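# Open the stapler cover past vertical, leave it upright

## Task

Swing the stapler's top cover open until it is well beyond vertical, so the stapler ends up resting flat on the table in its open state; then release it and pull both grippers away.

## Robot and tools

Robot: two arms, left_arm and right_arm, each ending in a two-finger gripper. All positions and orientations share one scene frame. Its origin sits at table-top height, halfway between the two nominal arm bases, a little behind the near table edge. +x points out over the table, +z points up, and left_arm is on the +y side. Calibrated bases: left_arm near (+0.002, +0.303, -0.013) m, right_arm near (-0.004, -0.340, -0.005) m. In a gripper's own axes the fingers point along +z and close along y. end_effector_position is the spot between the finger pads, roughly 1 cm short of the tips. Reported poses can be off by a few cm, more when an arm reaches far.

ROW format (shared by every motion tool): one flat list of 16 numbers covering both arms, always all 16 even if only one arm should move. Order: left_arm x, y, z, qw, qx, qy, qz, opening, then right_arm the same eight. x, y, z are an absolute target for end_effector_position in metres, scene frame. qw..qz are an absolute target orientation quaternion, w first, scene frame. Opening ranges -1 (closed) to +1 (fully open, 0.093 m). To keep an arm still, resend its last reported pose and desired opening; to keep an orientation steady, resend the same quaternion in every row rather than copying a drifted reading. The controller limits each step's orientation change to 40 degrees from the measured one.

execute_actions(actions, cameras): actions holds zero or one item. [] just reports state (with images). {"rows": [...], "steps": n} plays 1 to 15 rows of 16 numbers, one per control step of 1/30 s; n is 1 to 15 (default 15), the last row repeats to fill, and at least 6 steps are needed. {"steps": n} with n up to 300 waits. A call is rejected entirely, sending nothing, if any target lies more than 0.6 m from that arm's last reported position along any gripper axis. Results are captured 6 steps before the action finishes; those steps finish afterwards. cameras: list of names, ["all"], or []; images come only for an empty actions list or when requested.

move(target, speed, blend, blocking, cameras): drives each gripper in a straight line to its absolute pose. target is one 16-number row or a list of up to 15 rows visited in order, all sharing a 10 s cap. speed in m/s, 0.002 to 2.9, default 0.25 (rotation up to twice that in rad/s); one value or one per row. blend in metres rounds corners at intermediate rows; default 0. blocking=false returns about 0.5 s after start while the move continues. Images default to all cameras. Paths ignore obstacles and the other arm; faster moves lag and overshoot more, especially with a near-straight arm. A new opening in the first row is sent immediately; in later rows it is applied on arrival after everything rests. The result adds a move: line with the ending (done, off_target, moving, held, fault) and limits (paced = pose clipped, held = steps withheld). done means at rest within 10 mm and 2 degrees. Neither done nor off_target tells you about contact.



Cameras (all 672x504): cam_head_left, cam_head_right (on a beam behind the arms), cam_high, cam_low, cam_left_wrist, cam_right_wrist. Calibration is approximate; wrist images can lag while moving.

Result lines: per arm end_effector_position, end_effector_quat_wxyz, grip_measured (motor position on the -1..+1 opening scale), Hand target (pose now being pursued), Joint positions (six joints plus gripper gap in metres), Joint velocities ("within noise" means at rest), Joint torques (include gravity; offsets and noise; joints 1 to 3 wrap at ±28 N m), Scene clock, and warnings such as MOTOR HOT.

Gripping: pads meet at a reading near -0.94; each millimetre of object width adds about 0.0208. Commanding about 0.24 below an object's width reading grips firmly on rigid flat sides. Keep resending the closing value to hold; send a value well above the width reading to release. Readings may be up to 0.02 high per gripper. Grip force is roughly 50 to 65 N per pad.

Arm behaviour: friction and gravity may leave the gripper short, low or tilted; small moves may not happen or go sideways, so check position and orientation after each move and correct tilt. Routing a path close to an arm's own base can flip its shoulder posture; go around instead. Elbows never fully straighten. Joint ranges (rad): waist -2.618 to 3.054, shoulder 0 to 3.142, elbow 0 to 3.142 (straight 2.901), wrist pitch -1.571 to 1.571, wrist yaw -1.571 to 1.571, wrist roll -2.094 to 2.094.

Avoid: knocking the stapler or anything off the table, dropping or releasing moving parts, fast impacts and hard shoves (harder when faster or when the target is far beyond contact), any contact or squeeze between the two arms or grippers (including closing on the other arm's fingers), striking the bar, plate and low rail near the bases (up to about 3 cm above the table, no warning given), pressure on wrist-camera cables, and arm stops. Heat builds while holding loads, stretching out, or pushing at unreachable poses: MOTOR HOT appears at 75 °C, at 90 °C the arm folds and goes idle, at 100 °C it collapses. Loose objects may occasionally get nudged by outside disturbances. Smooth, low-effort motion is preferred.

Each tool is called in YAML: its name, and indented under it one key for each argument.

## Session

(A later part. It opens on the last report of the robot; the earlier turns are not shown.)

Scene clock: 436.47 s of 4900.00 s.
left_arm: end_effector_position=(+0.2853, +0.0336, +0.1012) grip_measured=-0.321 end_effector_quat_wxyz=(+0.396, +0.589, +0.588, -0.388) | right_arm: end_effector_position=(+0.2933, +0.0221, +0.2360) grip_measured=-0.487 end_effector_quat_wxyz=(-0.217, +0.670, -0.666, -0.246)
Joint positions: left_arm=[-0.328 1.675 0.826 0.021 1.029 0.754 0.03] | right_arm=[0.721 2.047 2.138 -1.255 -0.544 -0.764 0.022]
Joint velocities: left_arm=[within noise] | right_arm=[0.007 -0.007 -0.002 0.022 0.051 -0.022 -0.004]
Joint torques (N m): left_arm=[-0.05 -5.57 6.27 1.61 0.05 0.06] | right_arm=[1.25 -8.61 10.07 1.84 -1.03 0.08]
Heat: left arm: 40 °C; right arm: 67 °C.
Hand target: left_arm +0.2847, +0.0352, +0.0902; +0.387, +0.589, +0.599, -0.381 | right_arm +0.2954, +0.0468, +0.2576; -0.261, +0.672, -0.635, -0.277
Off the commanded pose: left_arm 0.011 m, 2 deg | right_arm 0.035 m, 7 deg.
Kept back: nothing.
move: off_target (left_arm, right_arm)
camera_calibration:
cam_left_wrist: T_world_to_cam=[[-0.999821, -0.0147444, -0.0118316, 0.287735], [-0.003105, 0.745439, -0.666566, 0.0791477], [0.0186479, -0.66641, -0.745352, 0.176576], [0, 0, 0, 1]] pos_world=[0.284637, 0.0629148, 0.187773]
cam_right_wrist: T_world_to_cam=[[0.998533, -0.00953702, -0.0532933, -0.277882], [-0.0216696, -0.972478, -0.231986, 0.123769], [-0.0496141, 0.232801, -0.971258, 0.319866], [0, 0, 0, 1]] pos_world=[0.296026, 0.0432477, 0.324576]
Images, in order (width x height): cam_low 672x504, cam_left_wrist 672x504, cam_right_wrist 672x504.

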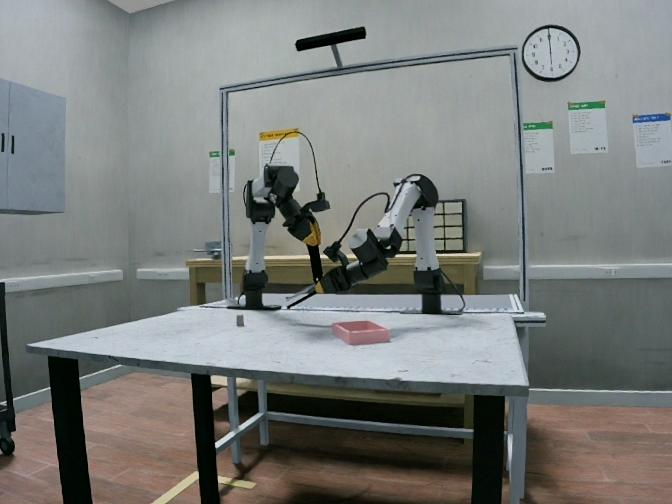

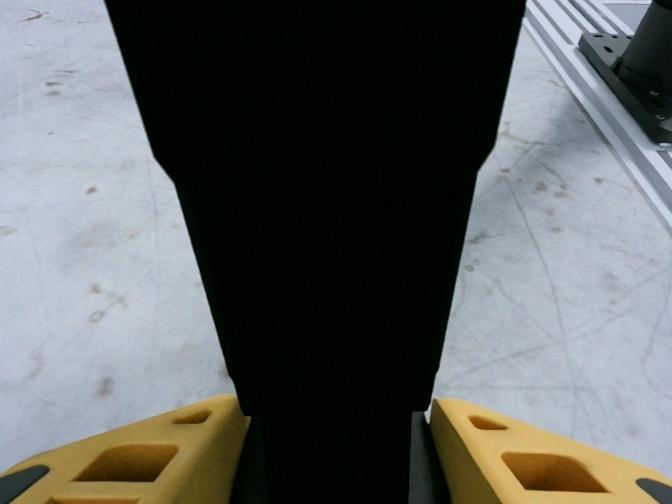

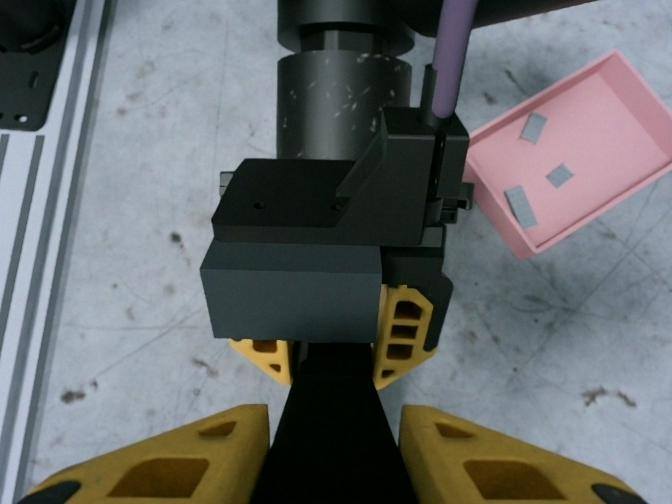

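move:
  target:
    - [0.2850,0.034,0.100,0.3871,0.5885,0.5990,-0.3806,-0.9,0.298,0.058,0.254,0.2634,-0.6702,0.6360,0.2776,-0.49]
  speed: 0.06
  cameras: ["cam_low","cam_right_wrist","cam_left_wrist"]

zoom_image:
  camera: "cam_low"
  region: [220, 200, 380, 320]

Scene clock: 437.63 s of 4900.00 s.
left_arm: end_effector_position=(+0.2825, +0.0351, +0.0977) grip_measured=-0.321 end_effector_quat_wxyz=(+0.387, +0.588, +0.594, -0.390) | right_arm: end_effector_position=(+0.2920, +0.0285, +0.2330) grip_measured=-0.486 end_effector_quat_wxyz=(-0.212, +0.669, -0.668, -0.249)
Joint positions: left_arm=[-0.328 1.675 0.826 -0.008 1.025 0.762 0.03] | right_arm=[0.734 2.064 2.151 -1.252 -0.543 -0.746 0.022]
Joint velocities: within noise
Joint torques (N m): left_arm=[-0.35 -7.32 8.23 1.51 0.09 -0.07] | right_arm=[1.52 -8.87 10.1 1.96 -1 0.12]
Heat: left arm: 40 °C; right arm: 67 °C.
Hand target: left_arm +0.2849, +0.0340, +0.1001; +0.387, +0.588, +0.599, -0.381 | right_arm +0.2951, +0.0545, +0.2548; -0.261, +0.672, -0.635, -0.277
Off the commanded pose: left_arm 0.004 m, 1 deg | right_arm 0.037 m, 8 deg.
Kept back: nothing.
move: off_target (right_arm)
camera_calibration:
cam_left_wrist: T_world_to_cam=[[-0.999875, -0.0142335, 0.00690775, 0.283045], [-0.0152711, 0.754142, -0.656533, 0.0777816], [0.00413533, -0.656557, -0.754265, 0.179623], [0, 0, 0, 1]] pos_world=[0.283455, 0.0633029, 0.184594]
cam_right_wrist: T_world_to_cam=[[0.997861, -0.0109756, -0.0644368, -0.273841], [-0.0255389, -0.972908, -0.229776, 0.129938], [-0.0601692, 0.230931, -0.971108, 0.318552], [0, 0, 0, 1]] pos_world=[0.295741, 0.0498484, 0.32156]
Images, in order (width x height): cam_low 672x504, cam_left_wrist 672x504, cam_right_wrist 672x504.

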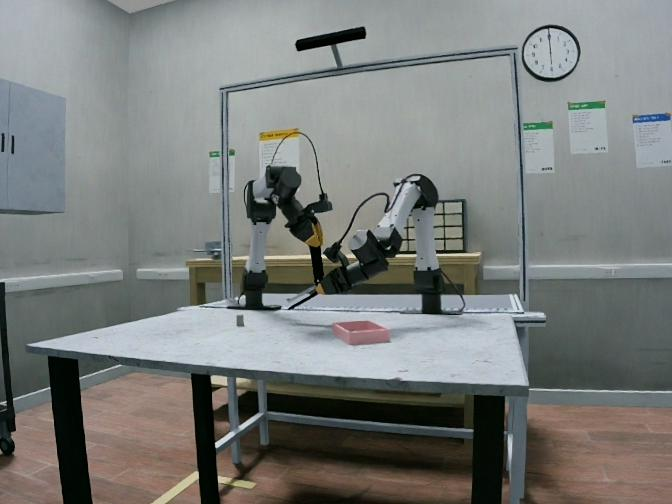

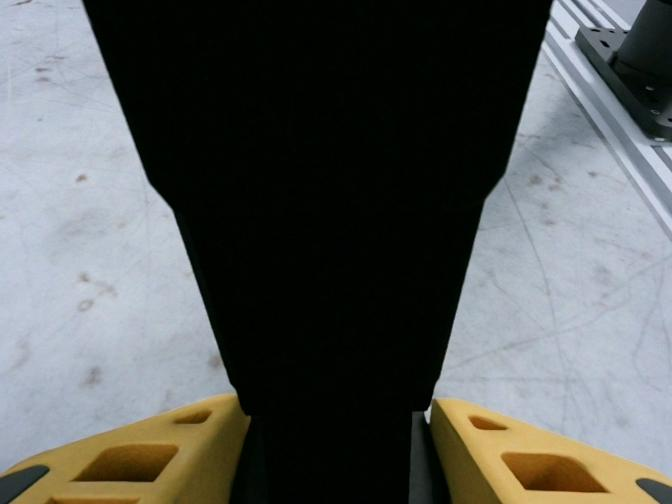

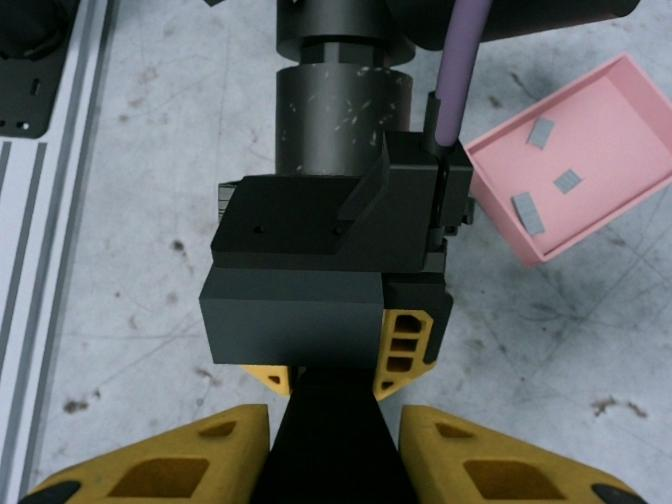

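Scaled by 3.150.

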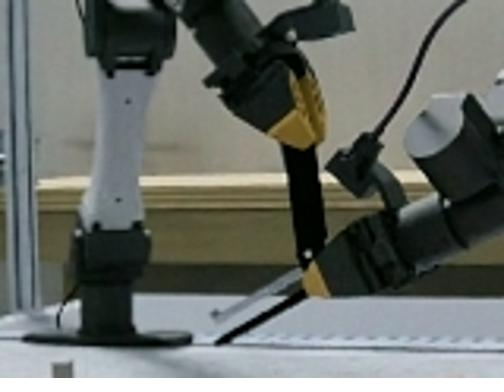

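move:
  target:
    - [0.2850,0.030,0.100,0.3871,0.5885,0.5990,-0.3806,-0.9,0.298,0.072,0.254,0.2918,-0.6574,0.6238,0.3075,-0.49]
  speed: 0.05
  cameras: ["cam_low","cam_right_wrist","cam_left_wrist"]

zoom_image:
  camera: "cam_low"
  region: [220, 200, 380, 320]

Scene clock: 439.03 s of 4900.00 s.
left_arm: end_effector_position=(+0.2827, +0.0359, +0.0952) grip_measured=-0.321 end_effector_quat_wxyz=(+0.382, +0.585, +0.602, -0.387) | right_arm: end_effector_position=(+0.2933, +0.0436, +0.2304) grip_measured=-0.485 end_effector_quat_wxyz=(-0.229, +0.661, -0.660, -0.275)
Joint positions: left_arm=[-0.329 1.675 0.826 -0.018 1.012 0.756 0.03] | right_arm=[0.742 2.064 2.105 -1.156 -0.592 -0.712 0.022]
Joint velocities: within noise
Joint torques (N m): left_arm=[-1.42 -7.02 8.4 1.77 0.14 -0.16] | right_arm=[1.11 -11.02 6.53 2.49 -1.08 0.27]
Heat: left arm: 41 °C; right arm: 67 °C.
Hand target: left_arm +0.2848, +0.0302, +0.1002; +0.387, +0.588, +0.599, -0.381 | right_arm +0.2949, +0.0680, +0.2553; -0.284, +0.662, -0.622, -0.306
Off the commanded pose: left_arm 0.008 m, 1 deg | right_arm 0.037 m, 9 deg.
Kept back: nothing.
move: off_target (right_arm)
camera_calibration:
cam_left_wrist: T_world_to_cam=[[-0.999554, -0.0243838, 0.0172621, 0.282596], [-0.0297619, 0.762356, -0.646473, 0.0785068], [0.00260363, -0.646698, -0.762742, 0.17915], [0, 0, 0, 1]] pos_world=[0.28434, 0.0628966, 0.18252]
cam_right_wrist: T_world_to_cam=[[0.996977, -0.0028498, -0.0776474, -0.272232], [-0.0253248, -0.956675, -0.290054, 0.157181], [-0.0734568, 0.291143, -0.953855, 0.309872], [0, 0, 0, 1]] pos_world=[0.298152, 0.0593781, 0.320026]
Images, in order (width x height): cam_low 672x504, cam_left_wrist 672x504, cam_right_wrist 672x504.

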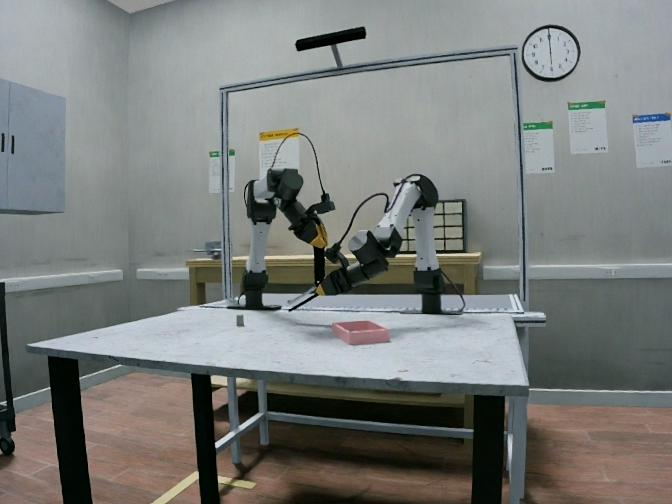

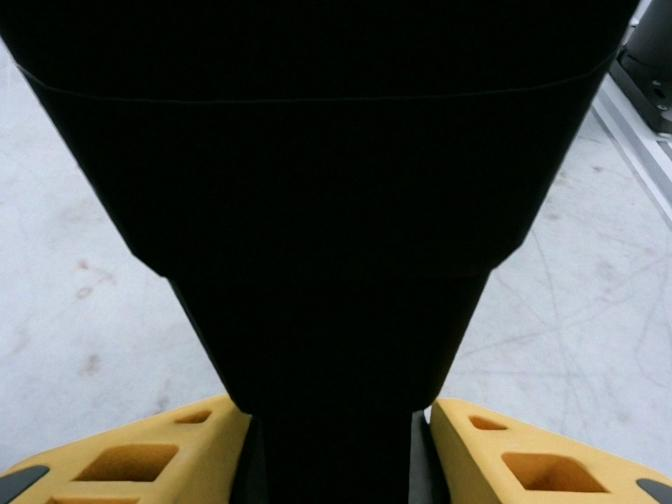

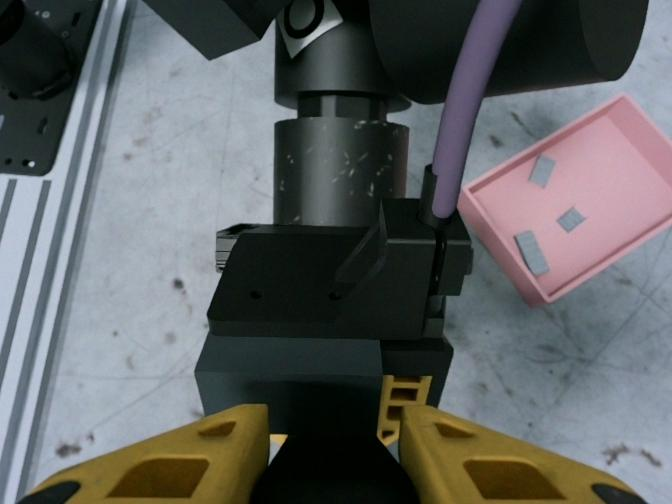

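Scaled by 3.150.

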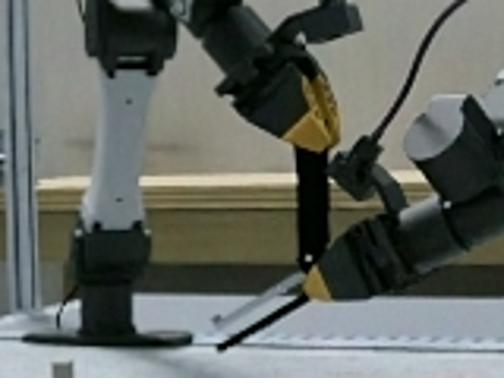

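move:
  target:
    - [0.2850,0.032,0.100,0.3871,0.5885,0.5990,-0.3806,-0.9,0.295,0.055,0.235,0.2918,-0.6574,0.6238,0.3075,-0.45]
  speed: 0.05
  cameras: ["cam_low","cam_left_wrist"]

zoom_image:
  camera: "cam_low"
  region: [220, 200, 380, 320]

Scene clock: 440.97 s of 4900.00 s.
left_arm: end_effector_position=(+0.2823, +0.0397, +0.0870) grip_measured=-0.321 end_effector_quat_wxyz=(+0.371, +0.588, +0.614, -0.373) | right_arm: end_effector_position=(+0.2935, +0.0417, +0.2207) grip_measured=-0.444 end_effector_quat_wxyz=(-0.254, +0.656, -0.644, -0.299)
Joint positions: left_arm=[-0.329 1.675 0.826 -0.057 0.975 0.779 0.03] | right_arm=[0.721 1.992 1.915 -0.984 -0.655 -0.711 0.024]
Joint velocities: within noise
Joint torques (N m): left_arm=[-0.76 -7.19 8.43 2.04 0.66 -0.25] | right_arm=[0.87 -11.06 5.82 2.08 -0.58 0.1]
Heat: left arm: 41 °C; right arm: 68 °C.
Hand target: left_arm +0.2846, +0.0324, +0.1001; +0.386, +0.589, +0.599, -0.381 | right_arm +0.2940, +0.0540, +0.2354; -0.289, +0.658, -0.623, -0.308
Off the commanded pose: left_arm 0.015 m, 3 deg | right_arm 0.020 m, 5 deg.
Kept back: nothing.
move: off_target (left_arm, right_arm)
camera_calibration:
cam_left_wrist: T_world_to_cam=[[-0.999017, -0.0390164, 0.0210383, 0.282509], [-0.0437084, 0.788032, -0.614081, 0.0702968], [0.00738036, -0.614397, -0.788963, 0.175029], [0, 0, 0, 1]] pos_world=[0.284012, 0.0631637, 0.175316]
Images, in order (width x height): cam_low 672x504, cam_left_wrist 672x504.

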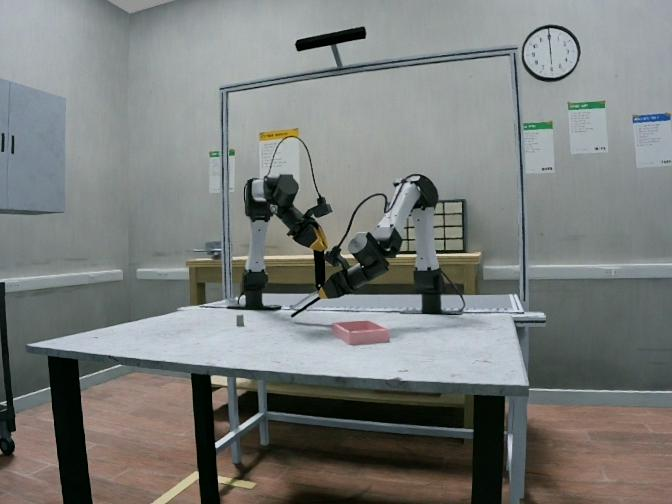

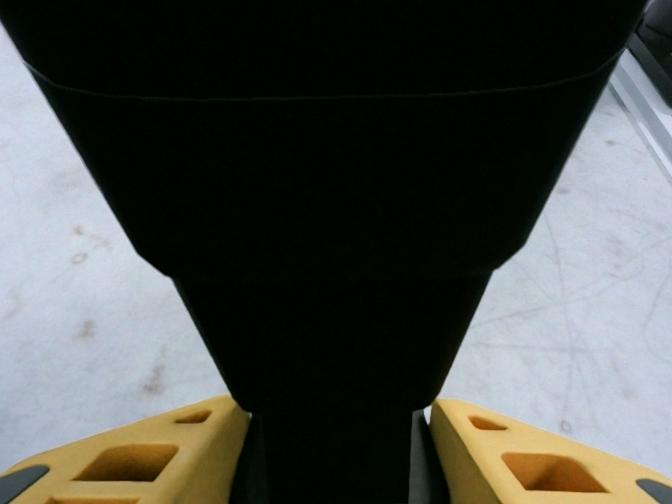

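Scaled by 3.150.

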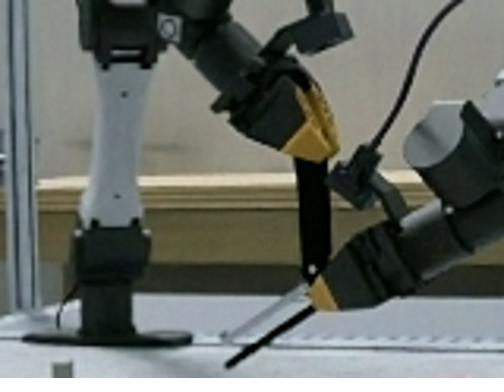

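move:
  target:
    - [0.2846,0.0324,0.1001,0.3871,0.5885,0.5990,-0.3806,-0.9,0.2945,0.050,0.231,0.2918,-0.6574,0.6238,0.3075,-0.25]
  speed: 0.05
  cameras: ["cam_low","cam_left_wrist","cam_right_wrist"]

zoom_image:
  camera: "cam_low"
  region: [220, 200, 380, 320]

Scene clock: 443.63 s of 4900.00 s.
left_arm: end_effector_position=(+0.2822, +0.0387, +0.0866) grip_measured=-0.321 end_effector_quat_wxyz=(+0.367, +0.583, +0.621, -0.375) | right_arm: end_effector_position=(+0.2943, +0.0498, +0.2181) grip_measured=-0.252 end_effector_quat_wxyz=(-0.271, +0.658, -0.631, -0.308)
Joint positions: left_arm=[-0.334 1.675 0.826 -0.055 0.969 0.757 0.03] | right_arm=[0.727 1.986 1.871 -0.904 -0.676 -0.707 0.033]
Joint velocities: within noise
Joint torques (N m): left_arm=[-0.28 -7.38 8.2 2 0.72 -0.04] | right_arm=[-0.03 -12.27 5.91 1.57 -0.43 -0.03]
Heat: left arm: 41 °C; right arm: 68 °C.
Hand target: left_arm +0.2842, +0.0328, +0.1001; +0.387, +0.589, +0.599, -0.380 | right_arm +0.2942, +0.0499, +0.2309; -0.291, +0.657, -0.623, -0.307
Off the commanded pose: left_arm 0.015 m, 4 deg | right_arm 0.013 m, 3 deg.
Kept back: nothing.
move: off_target (left_arm, right_arm)
camera_calibration:
cam_left_wrist: T_world_to_cam=[[-0.998135, -0.0486191, 0.0369248, 0.281123], [-0.061049, 0.789631, -0.610538, 0.0753475], [0.000526781, -0.611653, -0.791126, 0.17607], [0, 0, 0, 1]] pos_world=[0.285106, 0.0618651, 0.174916]
cam_right_wrist: T_world_to_cam=[[0.99807, 0.0307926, -0.0539287, -0.28135], [0.00666736, -0.916522, -0.399928, 0.172057], [-0.0617417, 0.398797, -0.914959, 0.279092], [0, 0, 0, 1]] pos_world=[0.296891, 0.0550564, 0.308996]
Images, in order (width x height): cam_low 672x504, cam_left_wrist 672x504, cam_right_wrist 672x504.

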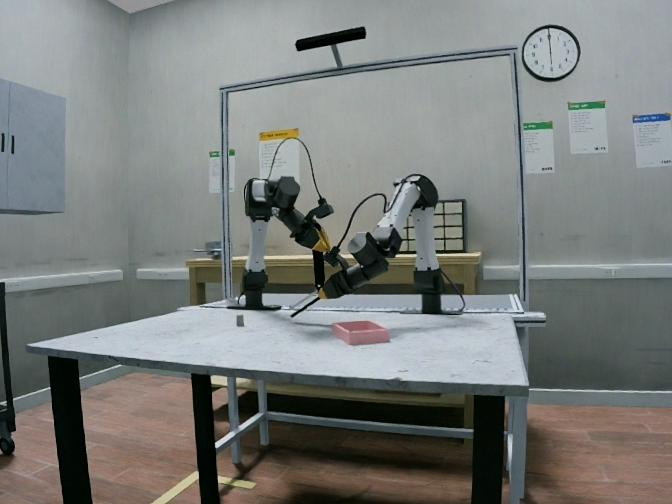

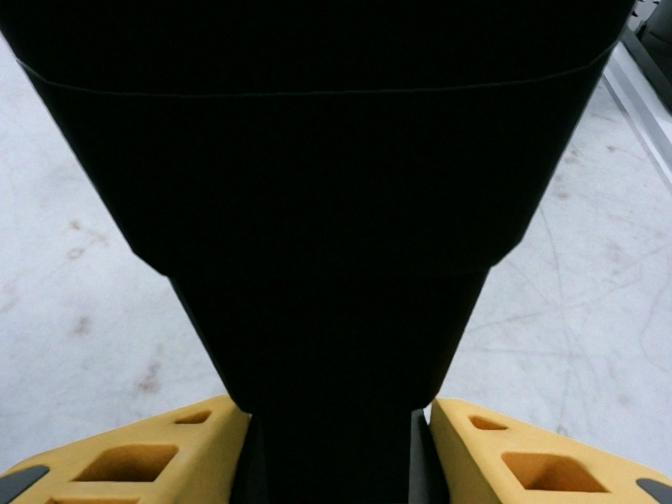

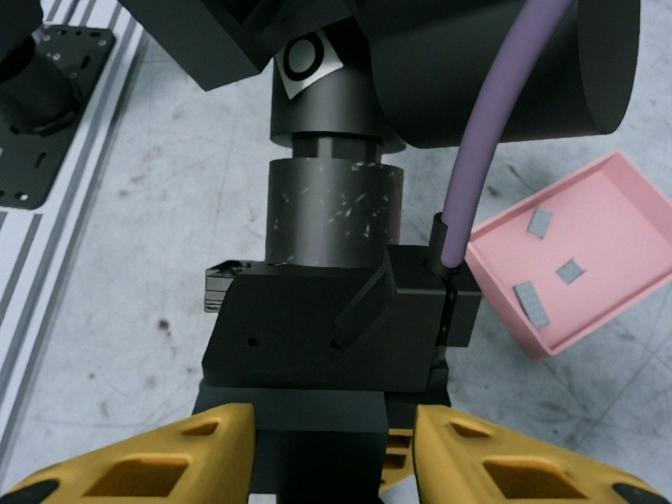

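Scaled by 3.150.

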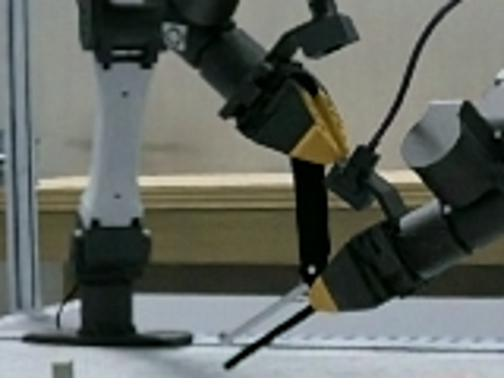

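move:
  target:
    - [0.2846,0.0324,0.1001,0.3871,0.5885,0.5990,-0.3806,-0.9,0.2945,0.050,0.231,0.2918,-0.6574,0.6238,0.3075,0.1]
  speed: 0.05
  cameras: ["cam_low","cam_left_wrist","cam_right_wrist"]

zoom_image:
  camera: "cam_low"
  region: [220, 200, 380, 320]

Scene clock: 444.63 s of 4900.00 s.
left_arm: end_effector_position=(+0.2819, +0.0387, +0.0866) grip_measured=-0.321 end_effector_quat_wxyz=(+0.367, +0.584, +0.619, -0.375) | right_arm: end_effector_position=(+0.2987, +0.0496, +0.2190) grip_measured=+0.098 end_effector_quat_wxyz=(-0.278, +0.657, -0.631, -0.305)
Joint positions: left_arm=[-0.334 1.675 0.826 -0.056 0.97 0.761 0.03] | right_arm=[0.722 1.986 1.868 -0.887 -0.672 -0.706 0.05]
Joint velocities: within noise
Joint torques (N m): left_arm=[-0.27 -7.39 8.21 2.01 0.71 -0.08] | right_arm=[0.31 -12.19 6.04 1.45 -0.48 -0.03]
Heat: left arm: 41 °C; right arm: 69 °C.
Hand target: left_arm +0.2842, +0.0328, +0.1001; +0.387, +0.589, +0.599, -0.381 | right_arm +0.2945, +0.0500, +0.2310; -0.291, +0.657, -0.623, -0.307
Off the commanded pose: left_arm 0.015 m, 3 deg | right_arm 0.013 m, 2 deg.
Kept back: nothing.
move: off_target (left_arm, right_arm)
camera_calibration:
cam_left_wrist: T_world_to_cam=[[-0.998359, -0.0457963, 0.0343723, 0.28096], [-0.057254, 0.789376, -0.611234, 0.0744361], [0.000859586, -0.612199, -0.790703, 0.176014], [0, 0, 0, 1]] pos_world=[0.28461, 0.0618644, 0.175015]
cam_right_wrist: T_world_to_cam=[[0.998887, 0.0241224, -0.0405412, -0.28849], [0.00556611, -0.913642, -0.406483, 0.173861], [-0.0468454, 0.405804, -0.912759, 0.274929], [0, 0, 0, 1]] pos_world=[0.30008, 0.0542378, 0.30992]
Images, in order (width x height): cam_low 672x504, cam_left_wrist 672x504, cam_right_wrist 672x504.

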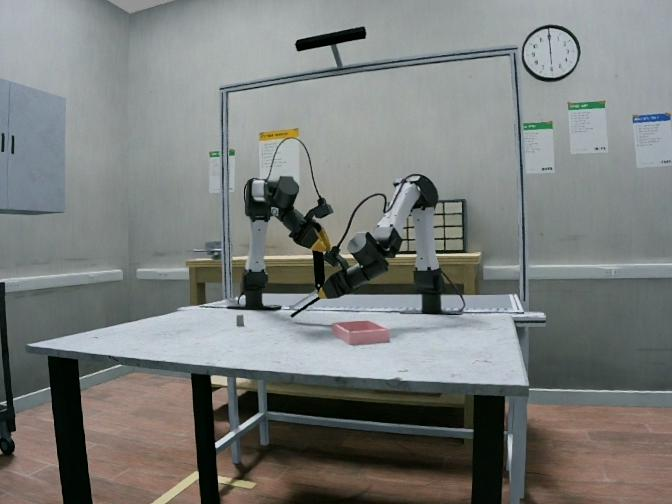

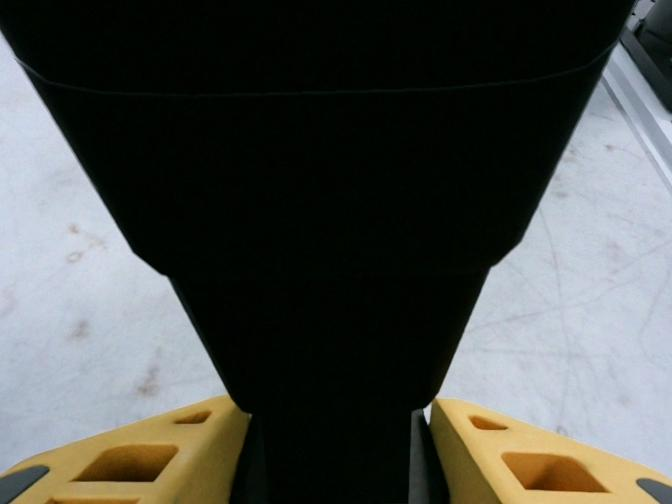

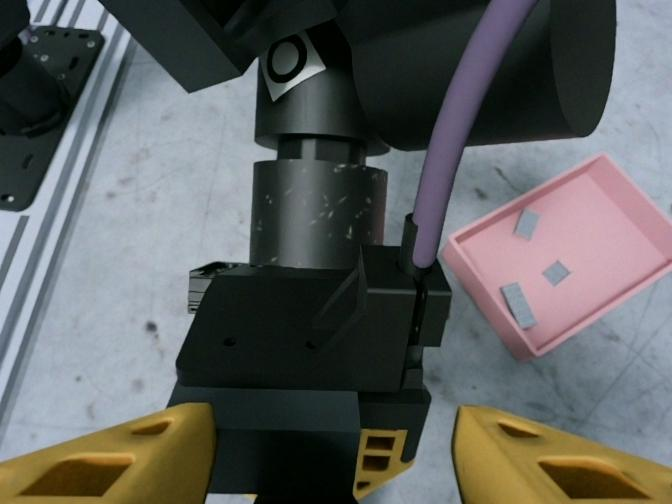

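Scaled by 3.150.

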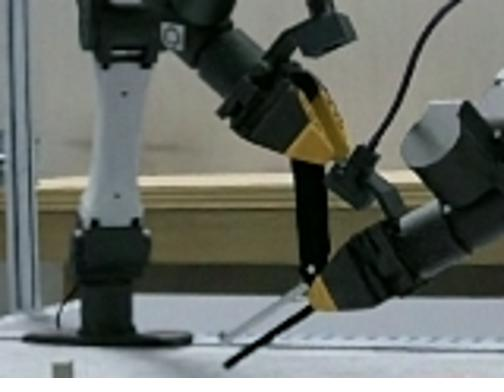

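move:
  target:
    - [0.2846,0.0324,0.1001,0.3871,0.5885,0.5990,-0.3806,-0.9,0.2955,0.038,0.236,0.3304,-0.6366,0.6040,0.3481,0.1]
    - [0.2846,0.0324,0.1001,0.3871,0.5885,0.5990,-0.3806,-0.9,0.2955,0.034,0.232,0.3502,-0.6246,0.5926,0.3690,0.1]
  speed: 0.05
  cameras: ["cam_low","cam_left_wrist","cam_right_wrist"]

zoom_image:
  camera: "cam_low"
  region: [220, 200, 380, 320]

Scene clock: 447.67 s of 4900.00 s.
left_arm: end_effector_position=(+0.2816, +0.0385, +0.0866) grip_measured=-0.321 end_effector_quat_wxyz=(+0.366, +0.582, +0.621, -0.376) | right_arm: end_effector_position=(+0.2956, +0.0353, +0.2072) grip_measured=+0.098 end_effector_quat_wxyz=(-0.318, +0.626, -0.610, -0.367)
Joint positions: left_arm=[-0.335 1.675 0.826 -0.056 0.97 0.756 0.03] | right_arm=[0.664 1.875 1.564 -0.581 -0.823 -0.642 0.05]
Joint velocities: within noise
Joint torques (N m): left_arm=[-0.29 -7.38 8.2 2.02 0.71 -0.05] | right_arm=[-0.62 -12.66 6.76 1.77 -0.61 -0.04]
Heat: left arm: 41 °C; right arm: 69 °C.
Hand target: left_arm +0.2841, +0.0327, +0.1001; +0.386, +0.589, +0.599, -0.381 | right_arm +0.2950, +0.0337, +0.2317; -0.349, +0.625, -0.592, -0.369
Off the commanded pose: left_arm 0.015 m, 4 deg | right_arm 0.025 m, 4 deg.
Kept back: nothing.
move: off_target (left_arm, right_arm)
camera_calibration:
cam_left_wrist: T_world_to_cam=[[-0.998116, -0.047225, 0.0391803, 0.280334], [-0.0613269, 0.789322, -0.610908, 0.0756489], [-0.00207578, -0.61216, -0.790731, 0.176649], [0, 0, 0, 1]] pos_world=[0.284811, 0.0616651, 0.174913]
cam_right_wrist: T_world_to_cam=[[0.996785, 0.030232, -0.0741998, -0.278151], [-0.0153538, -0.836845, -0.547224, 0.188572], [-0.0786374, 0.546604, -0.833691, 0.257991], [0, 0, 0, 1]] pos_world=[0.30044, 0.025196, 0.297637]
Images, in order (width x height): cam_low 672x504, cam_left_wrist 672x504, cam_right_wrist 672x504.

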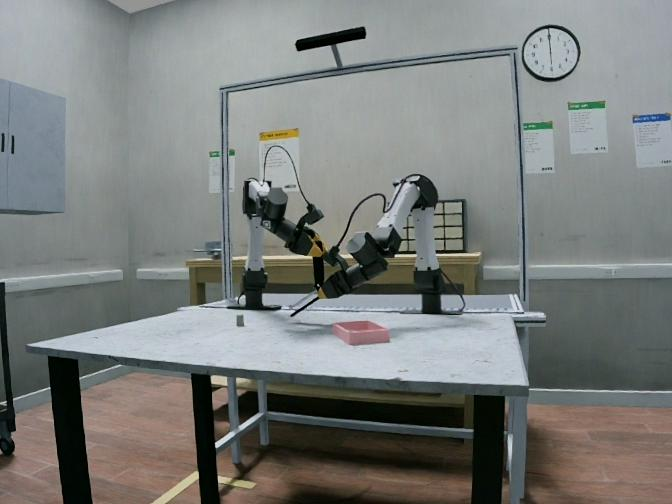

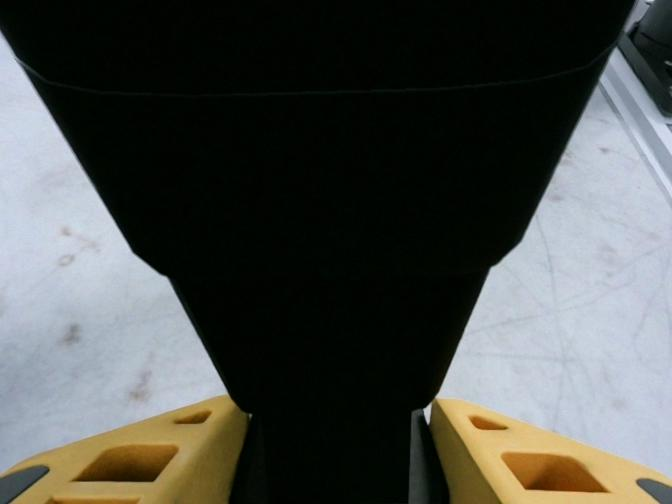

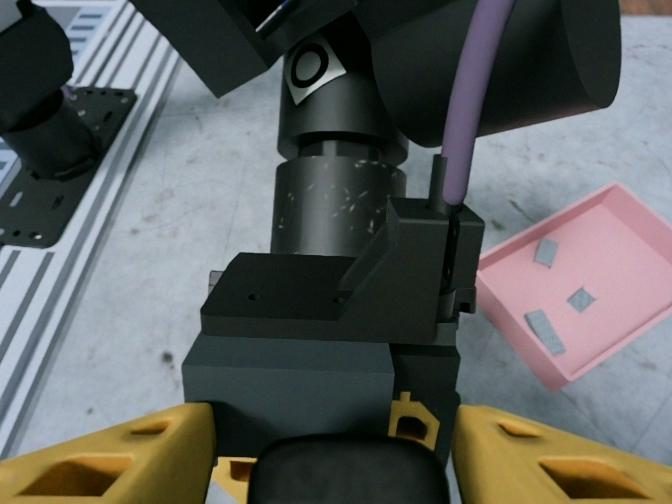

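Scaled by 3.150.

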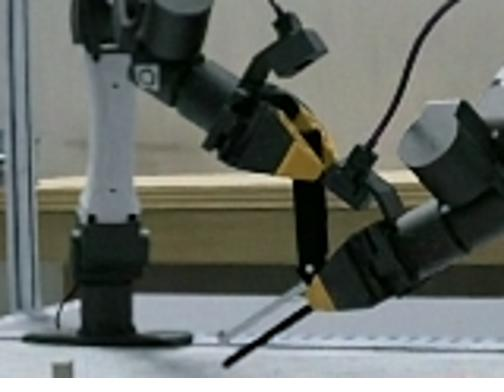

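move:
  target:
    - [0.2846,0.0324,0.1001,0.3871,0.5885,0.5990,-0.3806,-0.9,0.2955,0.032,0.228,0.3502,-0.6246,0.5926,0.3690,-0.3]
    - [0.2846,0.0324,0.1001,0.3871,0.5885,0.5990,-0.3806,-0.9,0.2955,0.032,0.228,0.3502,-0.6246,0.5926,0.3690,-0.7]
  speed: 0.05
  cameras: ["cam_low","cam_left_wrist","cam_right_wrist"]

zoom_image:
  camera: "cam_low"
  region: [220, 200, 380, 320]

Scene clock: 450.07 s of 4900.00 s.
left_arm: end_effector_position=(+0.2829, +0.0384, +0.0869) grip_measured=-0.321 end_effector_quat_wxyz=(+0.369, +0.585, +0.619, -0.373) | right_arm: end_effector_position=(+0.2956, +0.0347, +0.2069) grip_measured=-0.576 end_effector_quat_wxyz=(-0.321, +0.621, -0.609, -0.373)
Joint positions: left_arm=[-0.335 1.675 0.826 -0.05 0.966 0.761 0.03] | right_arm=[0.66 1.87 1.544 -0.555 -0.837 -0.629 0.018]
Joint velocities: within noise
Joint torques (N m): left_arm=[-0.23 -7.35 8.24 1.96 0.75 -0.08] | right_arm=[-0.55 -12.44 6.58 1.66 -0.47 -0.12]
Heat: left arm: 42 °C; right arm: 69 °C.
Hand target: left_arm +0.2842, +0.0327, +0.1001; +0.386, +0.589, +0.599, -0.381 | right_arm +0.2952, +0.0320, +0.2278; -0.350, +0.625, -0.593, -0.369
Off the commanded pose: left_arm 0.015 m, 3 deg | right_arm 0.021 m, 4 deg.
Kept back: nothing.
move: off_target (left_arm, right_arm); target 2's new opening was sent with right_arm's hand 0.021 m and 3 deg from that target
camera_calibration:
cam_left_wrist: T_world_to_cam=[[-0.998513, -0.0472386, 0.0272118, 0.282711], [-0.0540127, 0.789588, -0.611256, 0.0739662], [0.00738876, -0.611817, -0.790965, 0.174092], [0, 0, 0, 1]] pos_world=[0.284999, 0.0614646, 0.17522]
cam_right_wrist: T_world_to_cam=[[0.996293, 0.0291577, -0.0809338, -0.27657], [-0.021182, -0.828694, -0.5593, 0.191935], [-0.0833773, 0.558941, -0.825005, 0.257181], [0, 0, 0, 1]] pos_world=[0.301053, 0.0233707, 0.297141]
Images, in order (width x height): cam_low 672x504, cam_left_wrist 672x504, cam_right_wrist 672x504.

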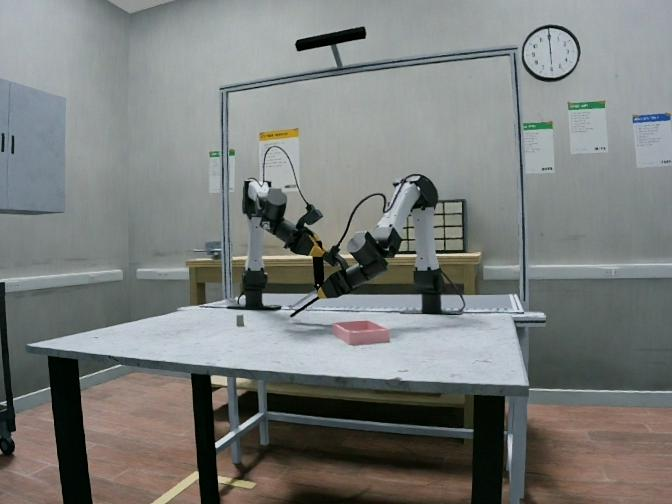

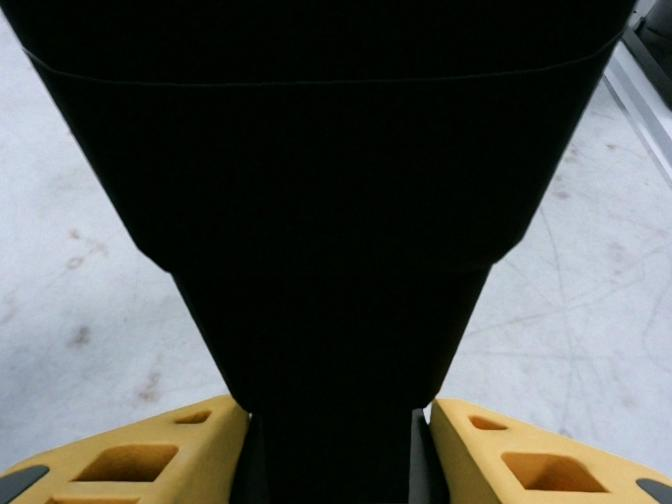

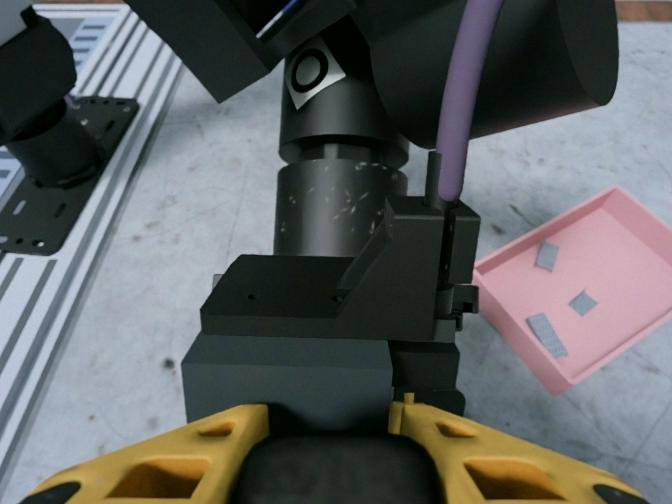

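Scaled by 3.150.

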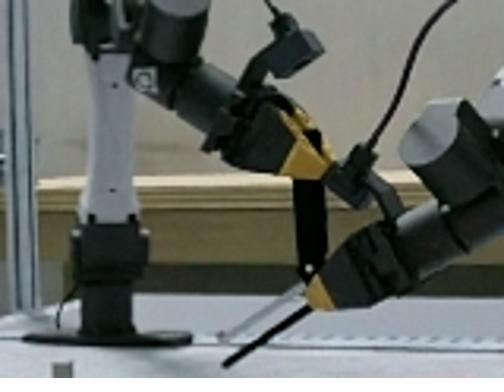

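move:
  target:
    - [0.2829,0.0384,0.0905,0.369,0.585,0.619,-0.373,-0.9,0.2955,0.033,0.220,0.3502,-0.6246,0.5926,0.3690,-0.75]
    - [0.2829,0.0384,0.0905,0.369,0.585,0.619,-0.373,-0.25,0.2955,0.033,0.220,0.3502,-0.6246,0.5926,0.3690,-0.75]
  speed: 0.03
  cameras: ["cam_low","cam_left_wrist","cam_right_wrist"]

zoom_image:
  camera: "cam_low"
  region: [220, 200, 380, 320]

Scene clock: 452.73 s of 4900.00 s.
left_arm: end_effector_position=(+0.2827, +0.0402, +0.0832) grip_measured=-0.248 end_effector_quat_wxyz=(+0.364, +0.586, +0.624, -0.366) | right_arm: end_effector_position=(+0.2946, +0.0356, +0.2029) grip_measured=-0.561 end_effector_quat_wxyz=(-0.323, +0.622, -0.605, -0.378)
Joint positions: left_arm=[-0.335 1.675 0.826 -0.067 0.949 0.771 0.033] | right_arm=[0.66 1.87 1.52 -0.523 -0.849 -0.627 0.018]
Joint velocities: within noise
Joint torques (N m): left_arm=[0.27 -7.3 8.02 1.55 0.58 -0.08] | right_arm=[-0.32 -12.27 6.35 1.68 -0.35 -0.11]
Heat: left arm: 42 °C; right arm: 69 °C.
Hand target: left_arm +0.2828, +0.0384, +0.0905; +0.369, +0.585, +0.619, -0.373 | right_arm +0.2953, +0.0330, +0.2200; -0.350, +0.625, -0.593, -0.369
Off the commanded pose: left_arm 0.008 m, 1 deg | right_arm 0.017 m, 4 deg.
Kept back: nothing.
move: off_target (right_arm)
camera_calibration:
cam_left_wrist: T_world_to_cam=[[-0.998128, -0.0541205, 0.0284994, 0.282794], [-0.060434, 0.800742, -0.595953, 0.0702551], [0.00943257, -0.596559, -0.802514, 0.172153], [0, 0, 0, 1]] pos_world=[0.284887, 0.0617479, 0.171964]
cam_right_wrist: T_world_to_cam=[[0.995977, 0.0373349, -0.0814583, -0.276042], [-0.0157098, -0.822232, -0.568936, 0.190431], [-0.0882188, 0.567927, -0.818338, 0.253065], [0, 0, 0, 1]] pos_world=[0.300248, 0.0231617, 0.29295]
Images, in order (width x height): cam_low 672x504, cam_left_wrist 672x504, cam_right_wrist 672x504.

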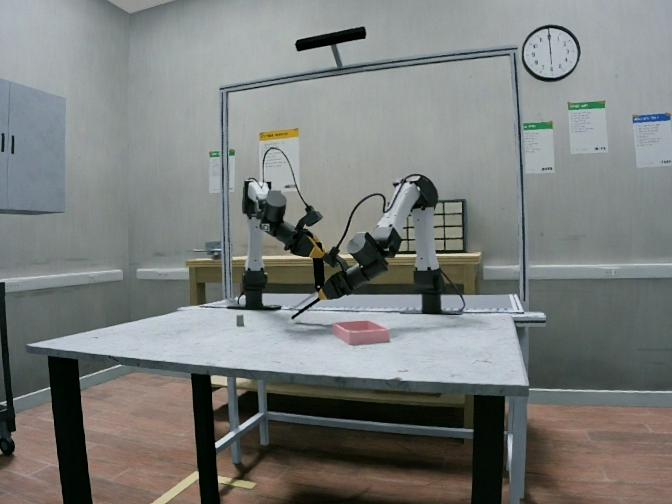

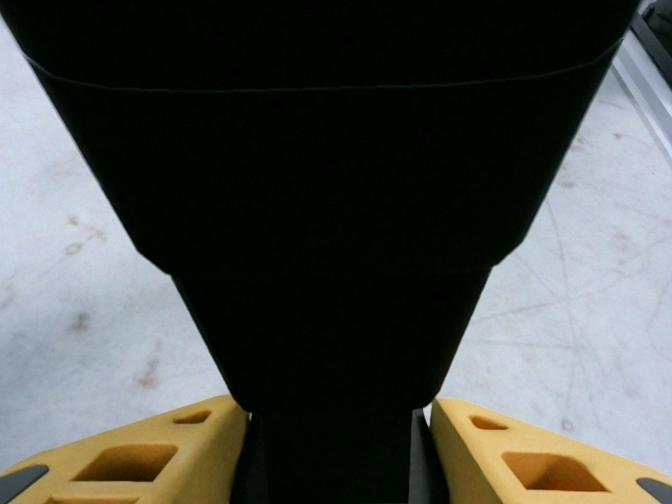

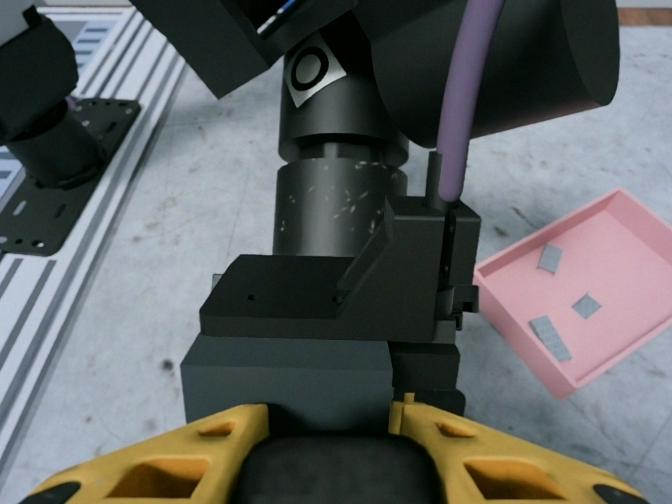

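Scaled by 3.150.

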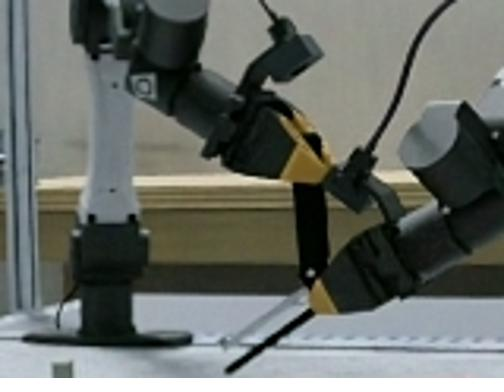

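move:
  target:
    - [0.2828,0.0384,0.0905,0.369,0.585,0.619,-0.373,0.3,0.2955,0.033,0.220,0.3502,-0.6246,0.5926,0.3690,-0.75]
  speed: 0.03
  cameras: ["cam_low","cam_left_wrist","cam_right_wrist"]

zoom_image:
  camera: "cam_low"
  region: [220, 200, 380, 320]

Scene clock: 453.77 s of 4900.00 s.
left_arm: end_effector_position=(+0.2820, +0.0406, +0.0826) grip_measured=+0.298 end_effector_quat_wxyz=(+0.362, +0.585, +0.626, -0.368) | right_arm: end_effector_position=(+0.2943, +0.0353, +0.2015) grip_measured=-0.561 end_effector_quat_wxyz=(-0.322, +0.621, -0.606, -0.378)
Joint positions: left_arm=[-0.335 1.675 0.826 -0.073 0.949 0.769 0.059] | right_arm=[0.66 1.87 1.516 -0.521 -0.849 -0.627 0.018]
Joint velocities: within noise
Joint torques (N m): left_arm=[0.29 -7.31 7.95 1.61 0.58 -0.05] | right_arm=[-0.36 -12.31 6.68 1.69 -0.36 -0.1]
Heat: left arm: 42 °C; right arm: 69 °C.
Hand target: left_arm +0.2827, +0.0384, +0.0905; +0.369, +0.585, +0.619, -0.373 | right_arm +0.2953, +0.0330, +0.2200; -0.350, +0.625, -0.593, -0.369
Off the commanded pose: left_arm 0.008 m, 1 deg | right_arm 0.019 m, 4 deg.
Kept back: nothing.
move: off_target (right_arm)
camera_calibration:
cam_left_wrist: T_world_to_cam=[[-0.997839, -0.0551521, 0.035729, 0.281465], [-0.0655867, 0.80203, -0.593672, 0.0708113], [0.00408658, -0.594732, -0.803914, 0.173381], [0, 0, 0, 1]] pos_world=[0.284792, 0.0618459, 0.171366]
cam_right_wrist: T_world_to_cam=[[0.995852, 0.0368925, -0.0831766, -0.275399], [-0.0169123, -0.823141, -0.567586, 0.189594], [-0.0894057, 0.566638, -0.819102, 0.252646], [0, 0, 0, 1]] pos_world=[0.300051, 0.0230638, 0.291647]
Images, in order (width x height): cam_low 672x504, cam_left_wrist 672x504, cam_right_wrist 672x504.

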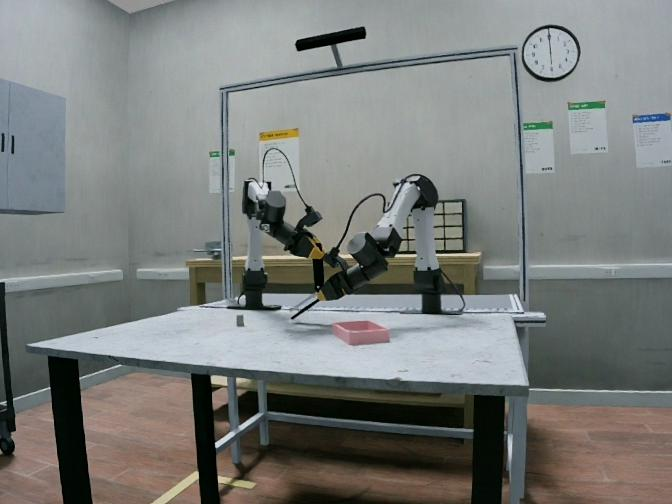

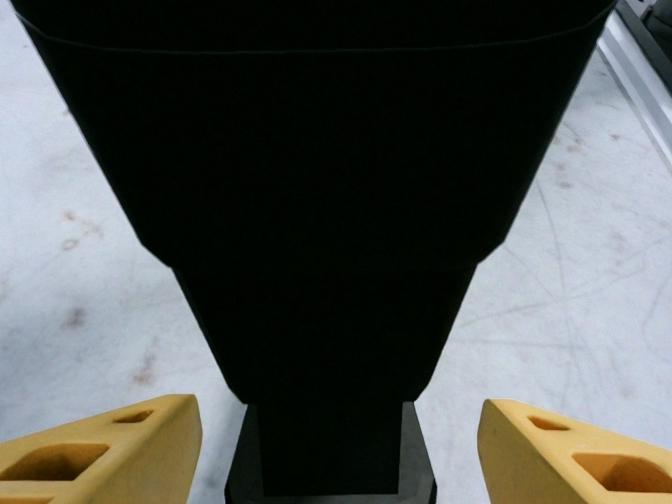

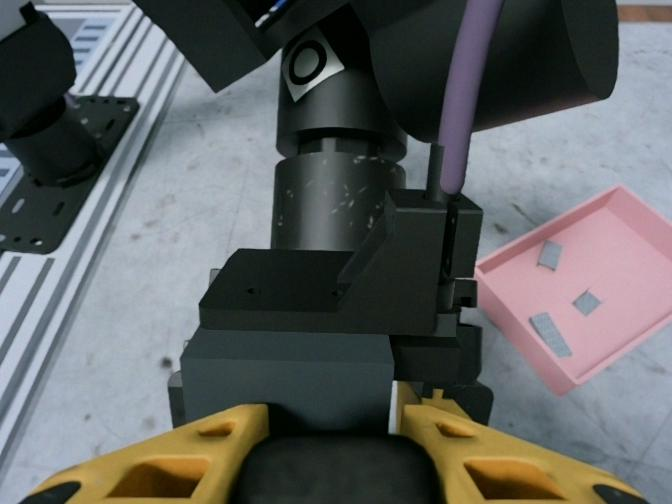

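Scaled by 3.150.

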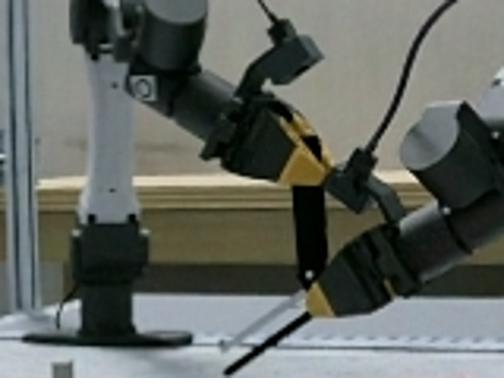

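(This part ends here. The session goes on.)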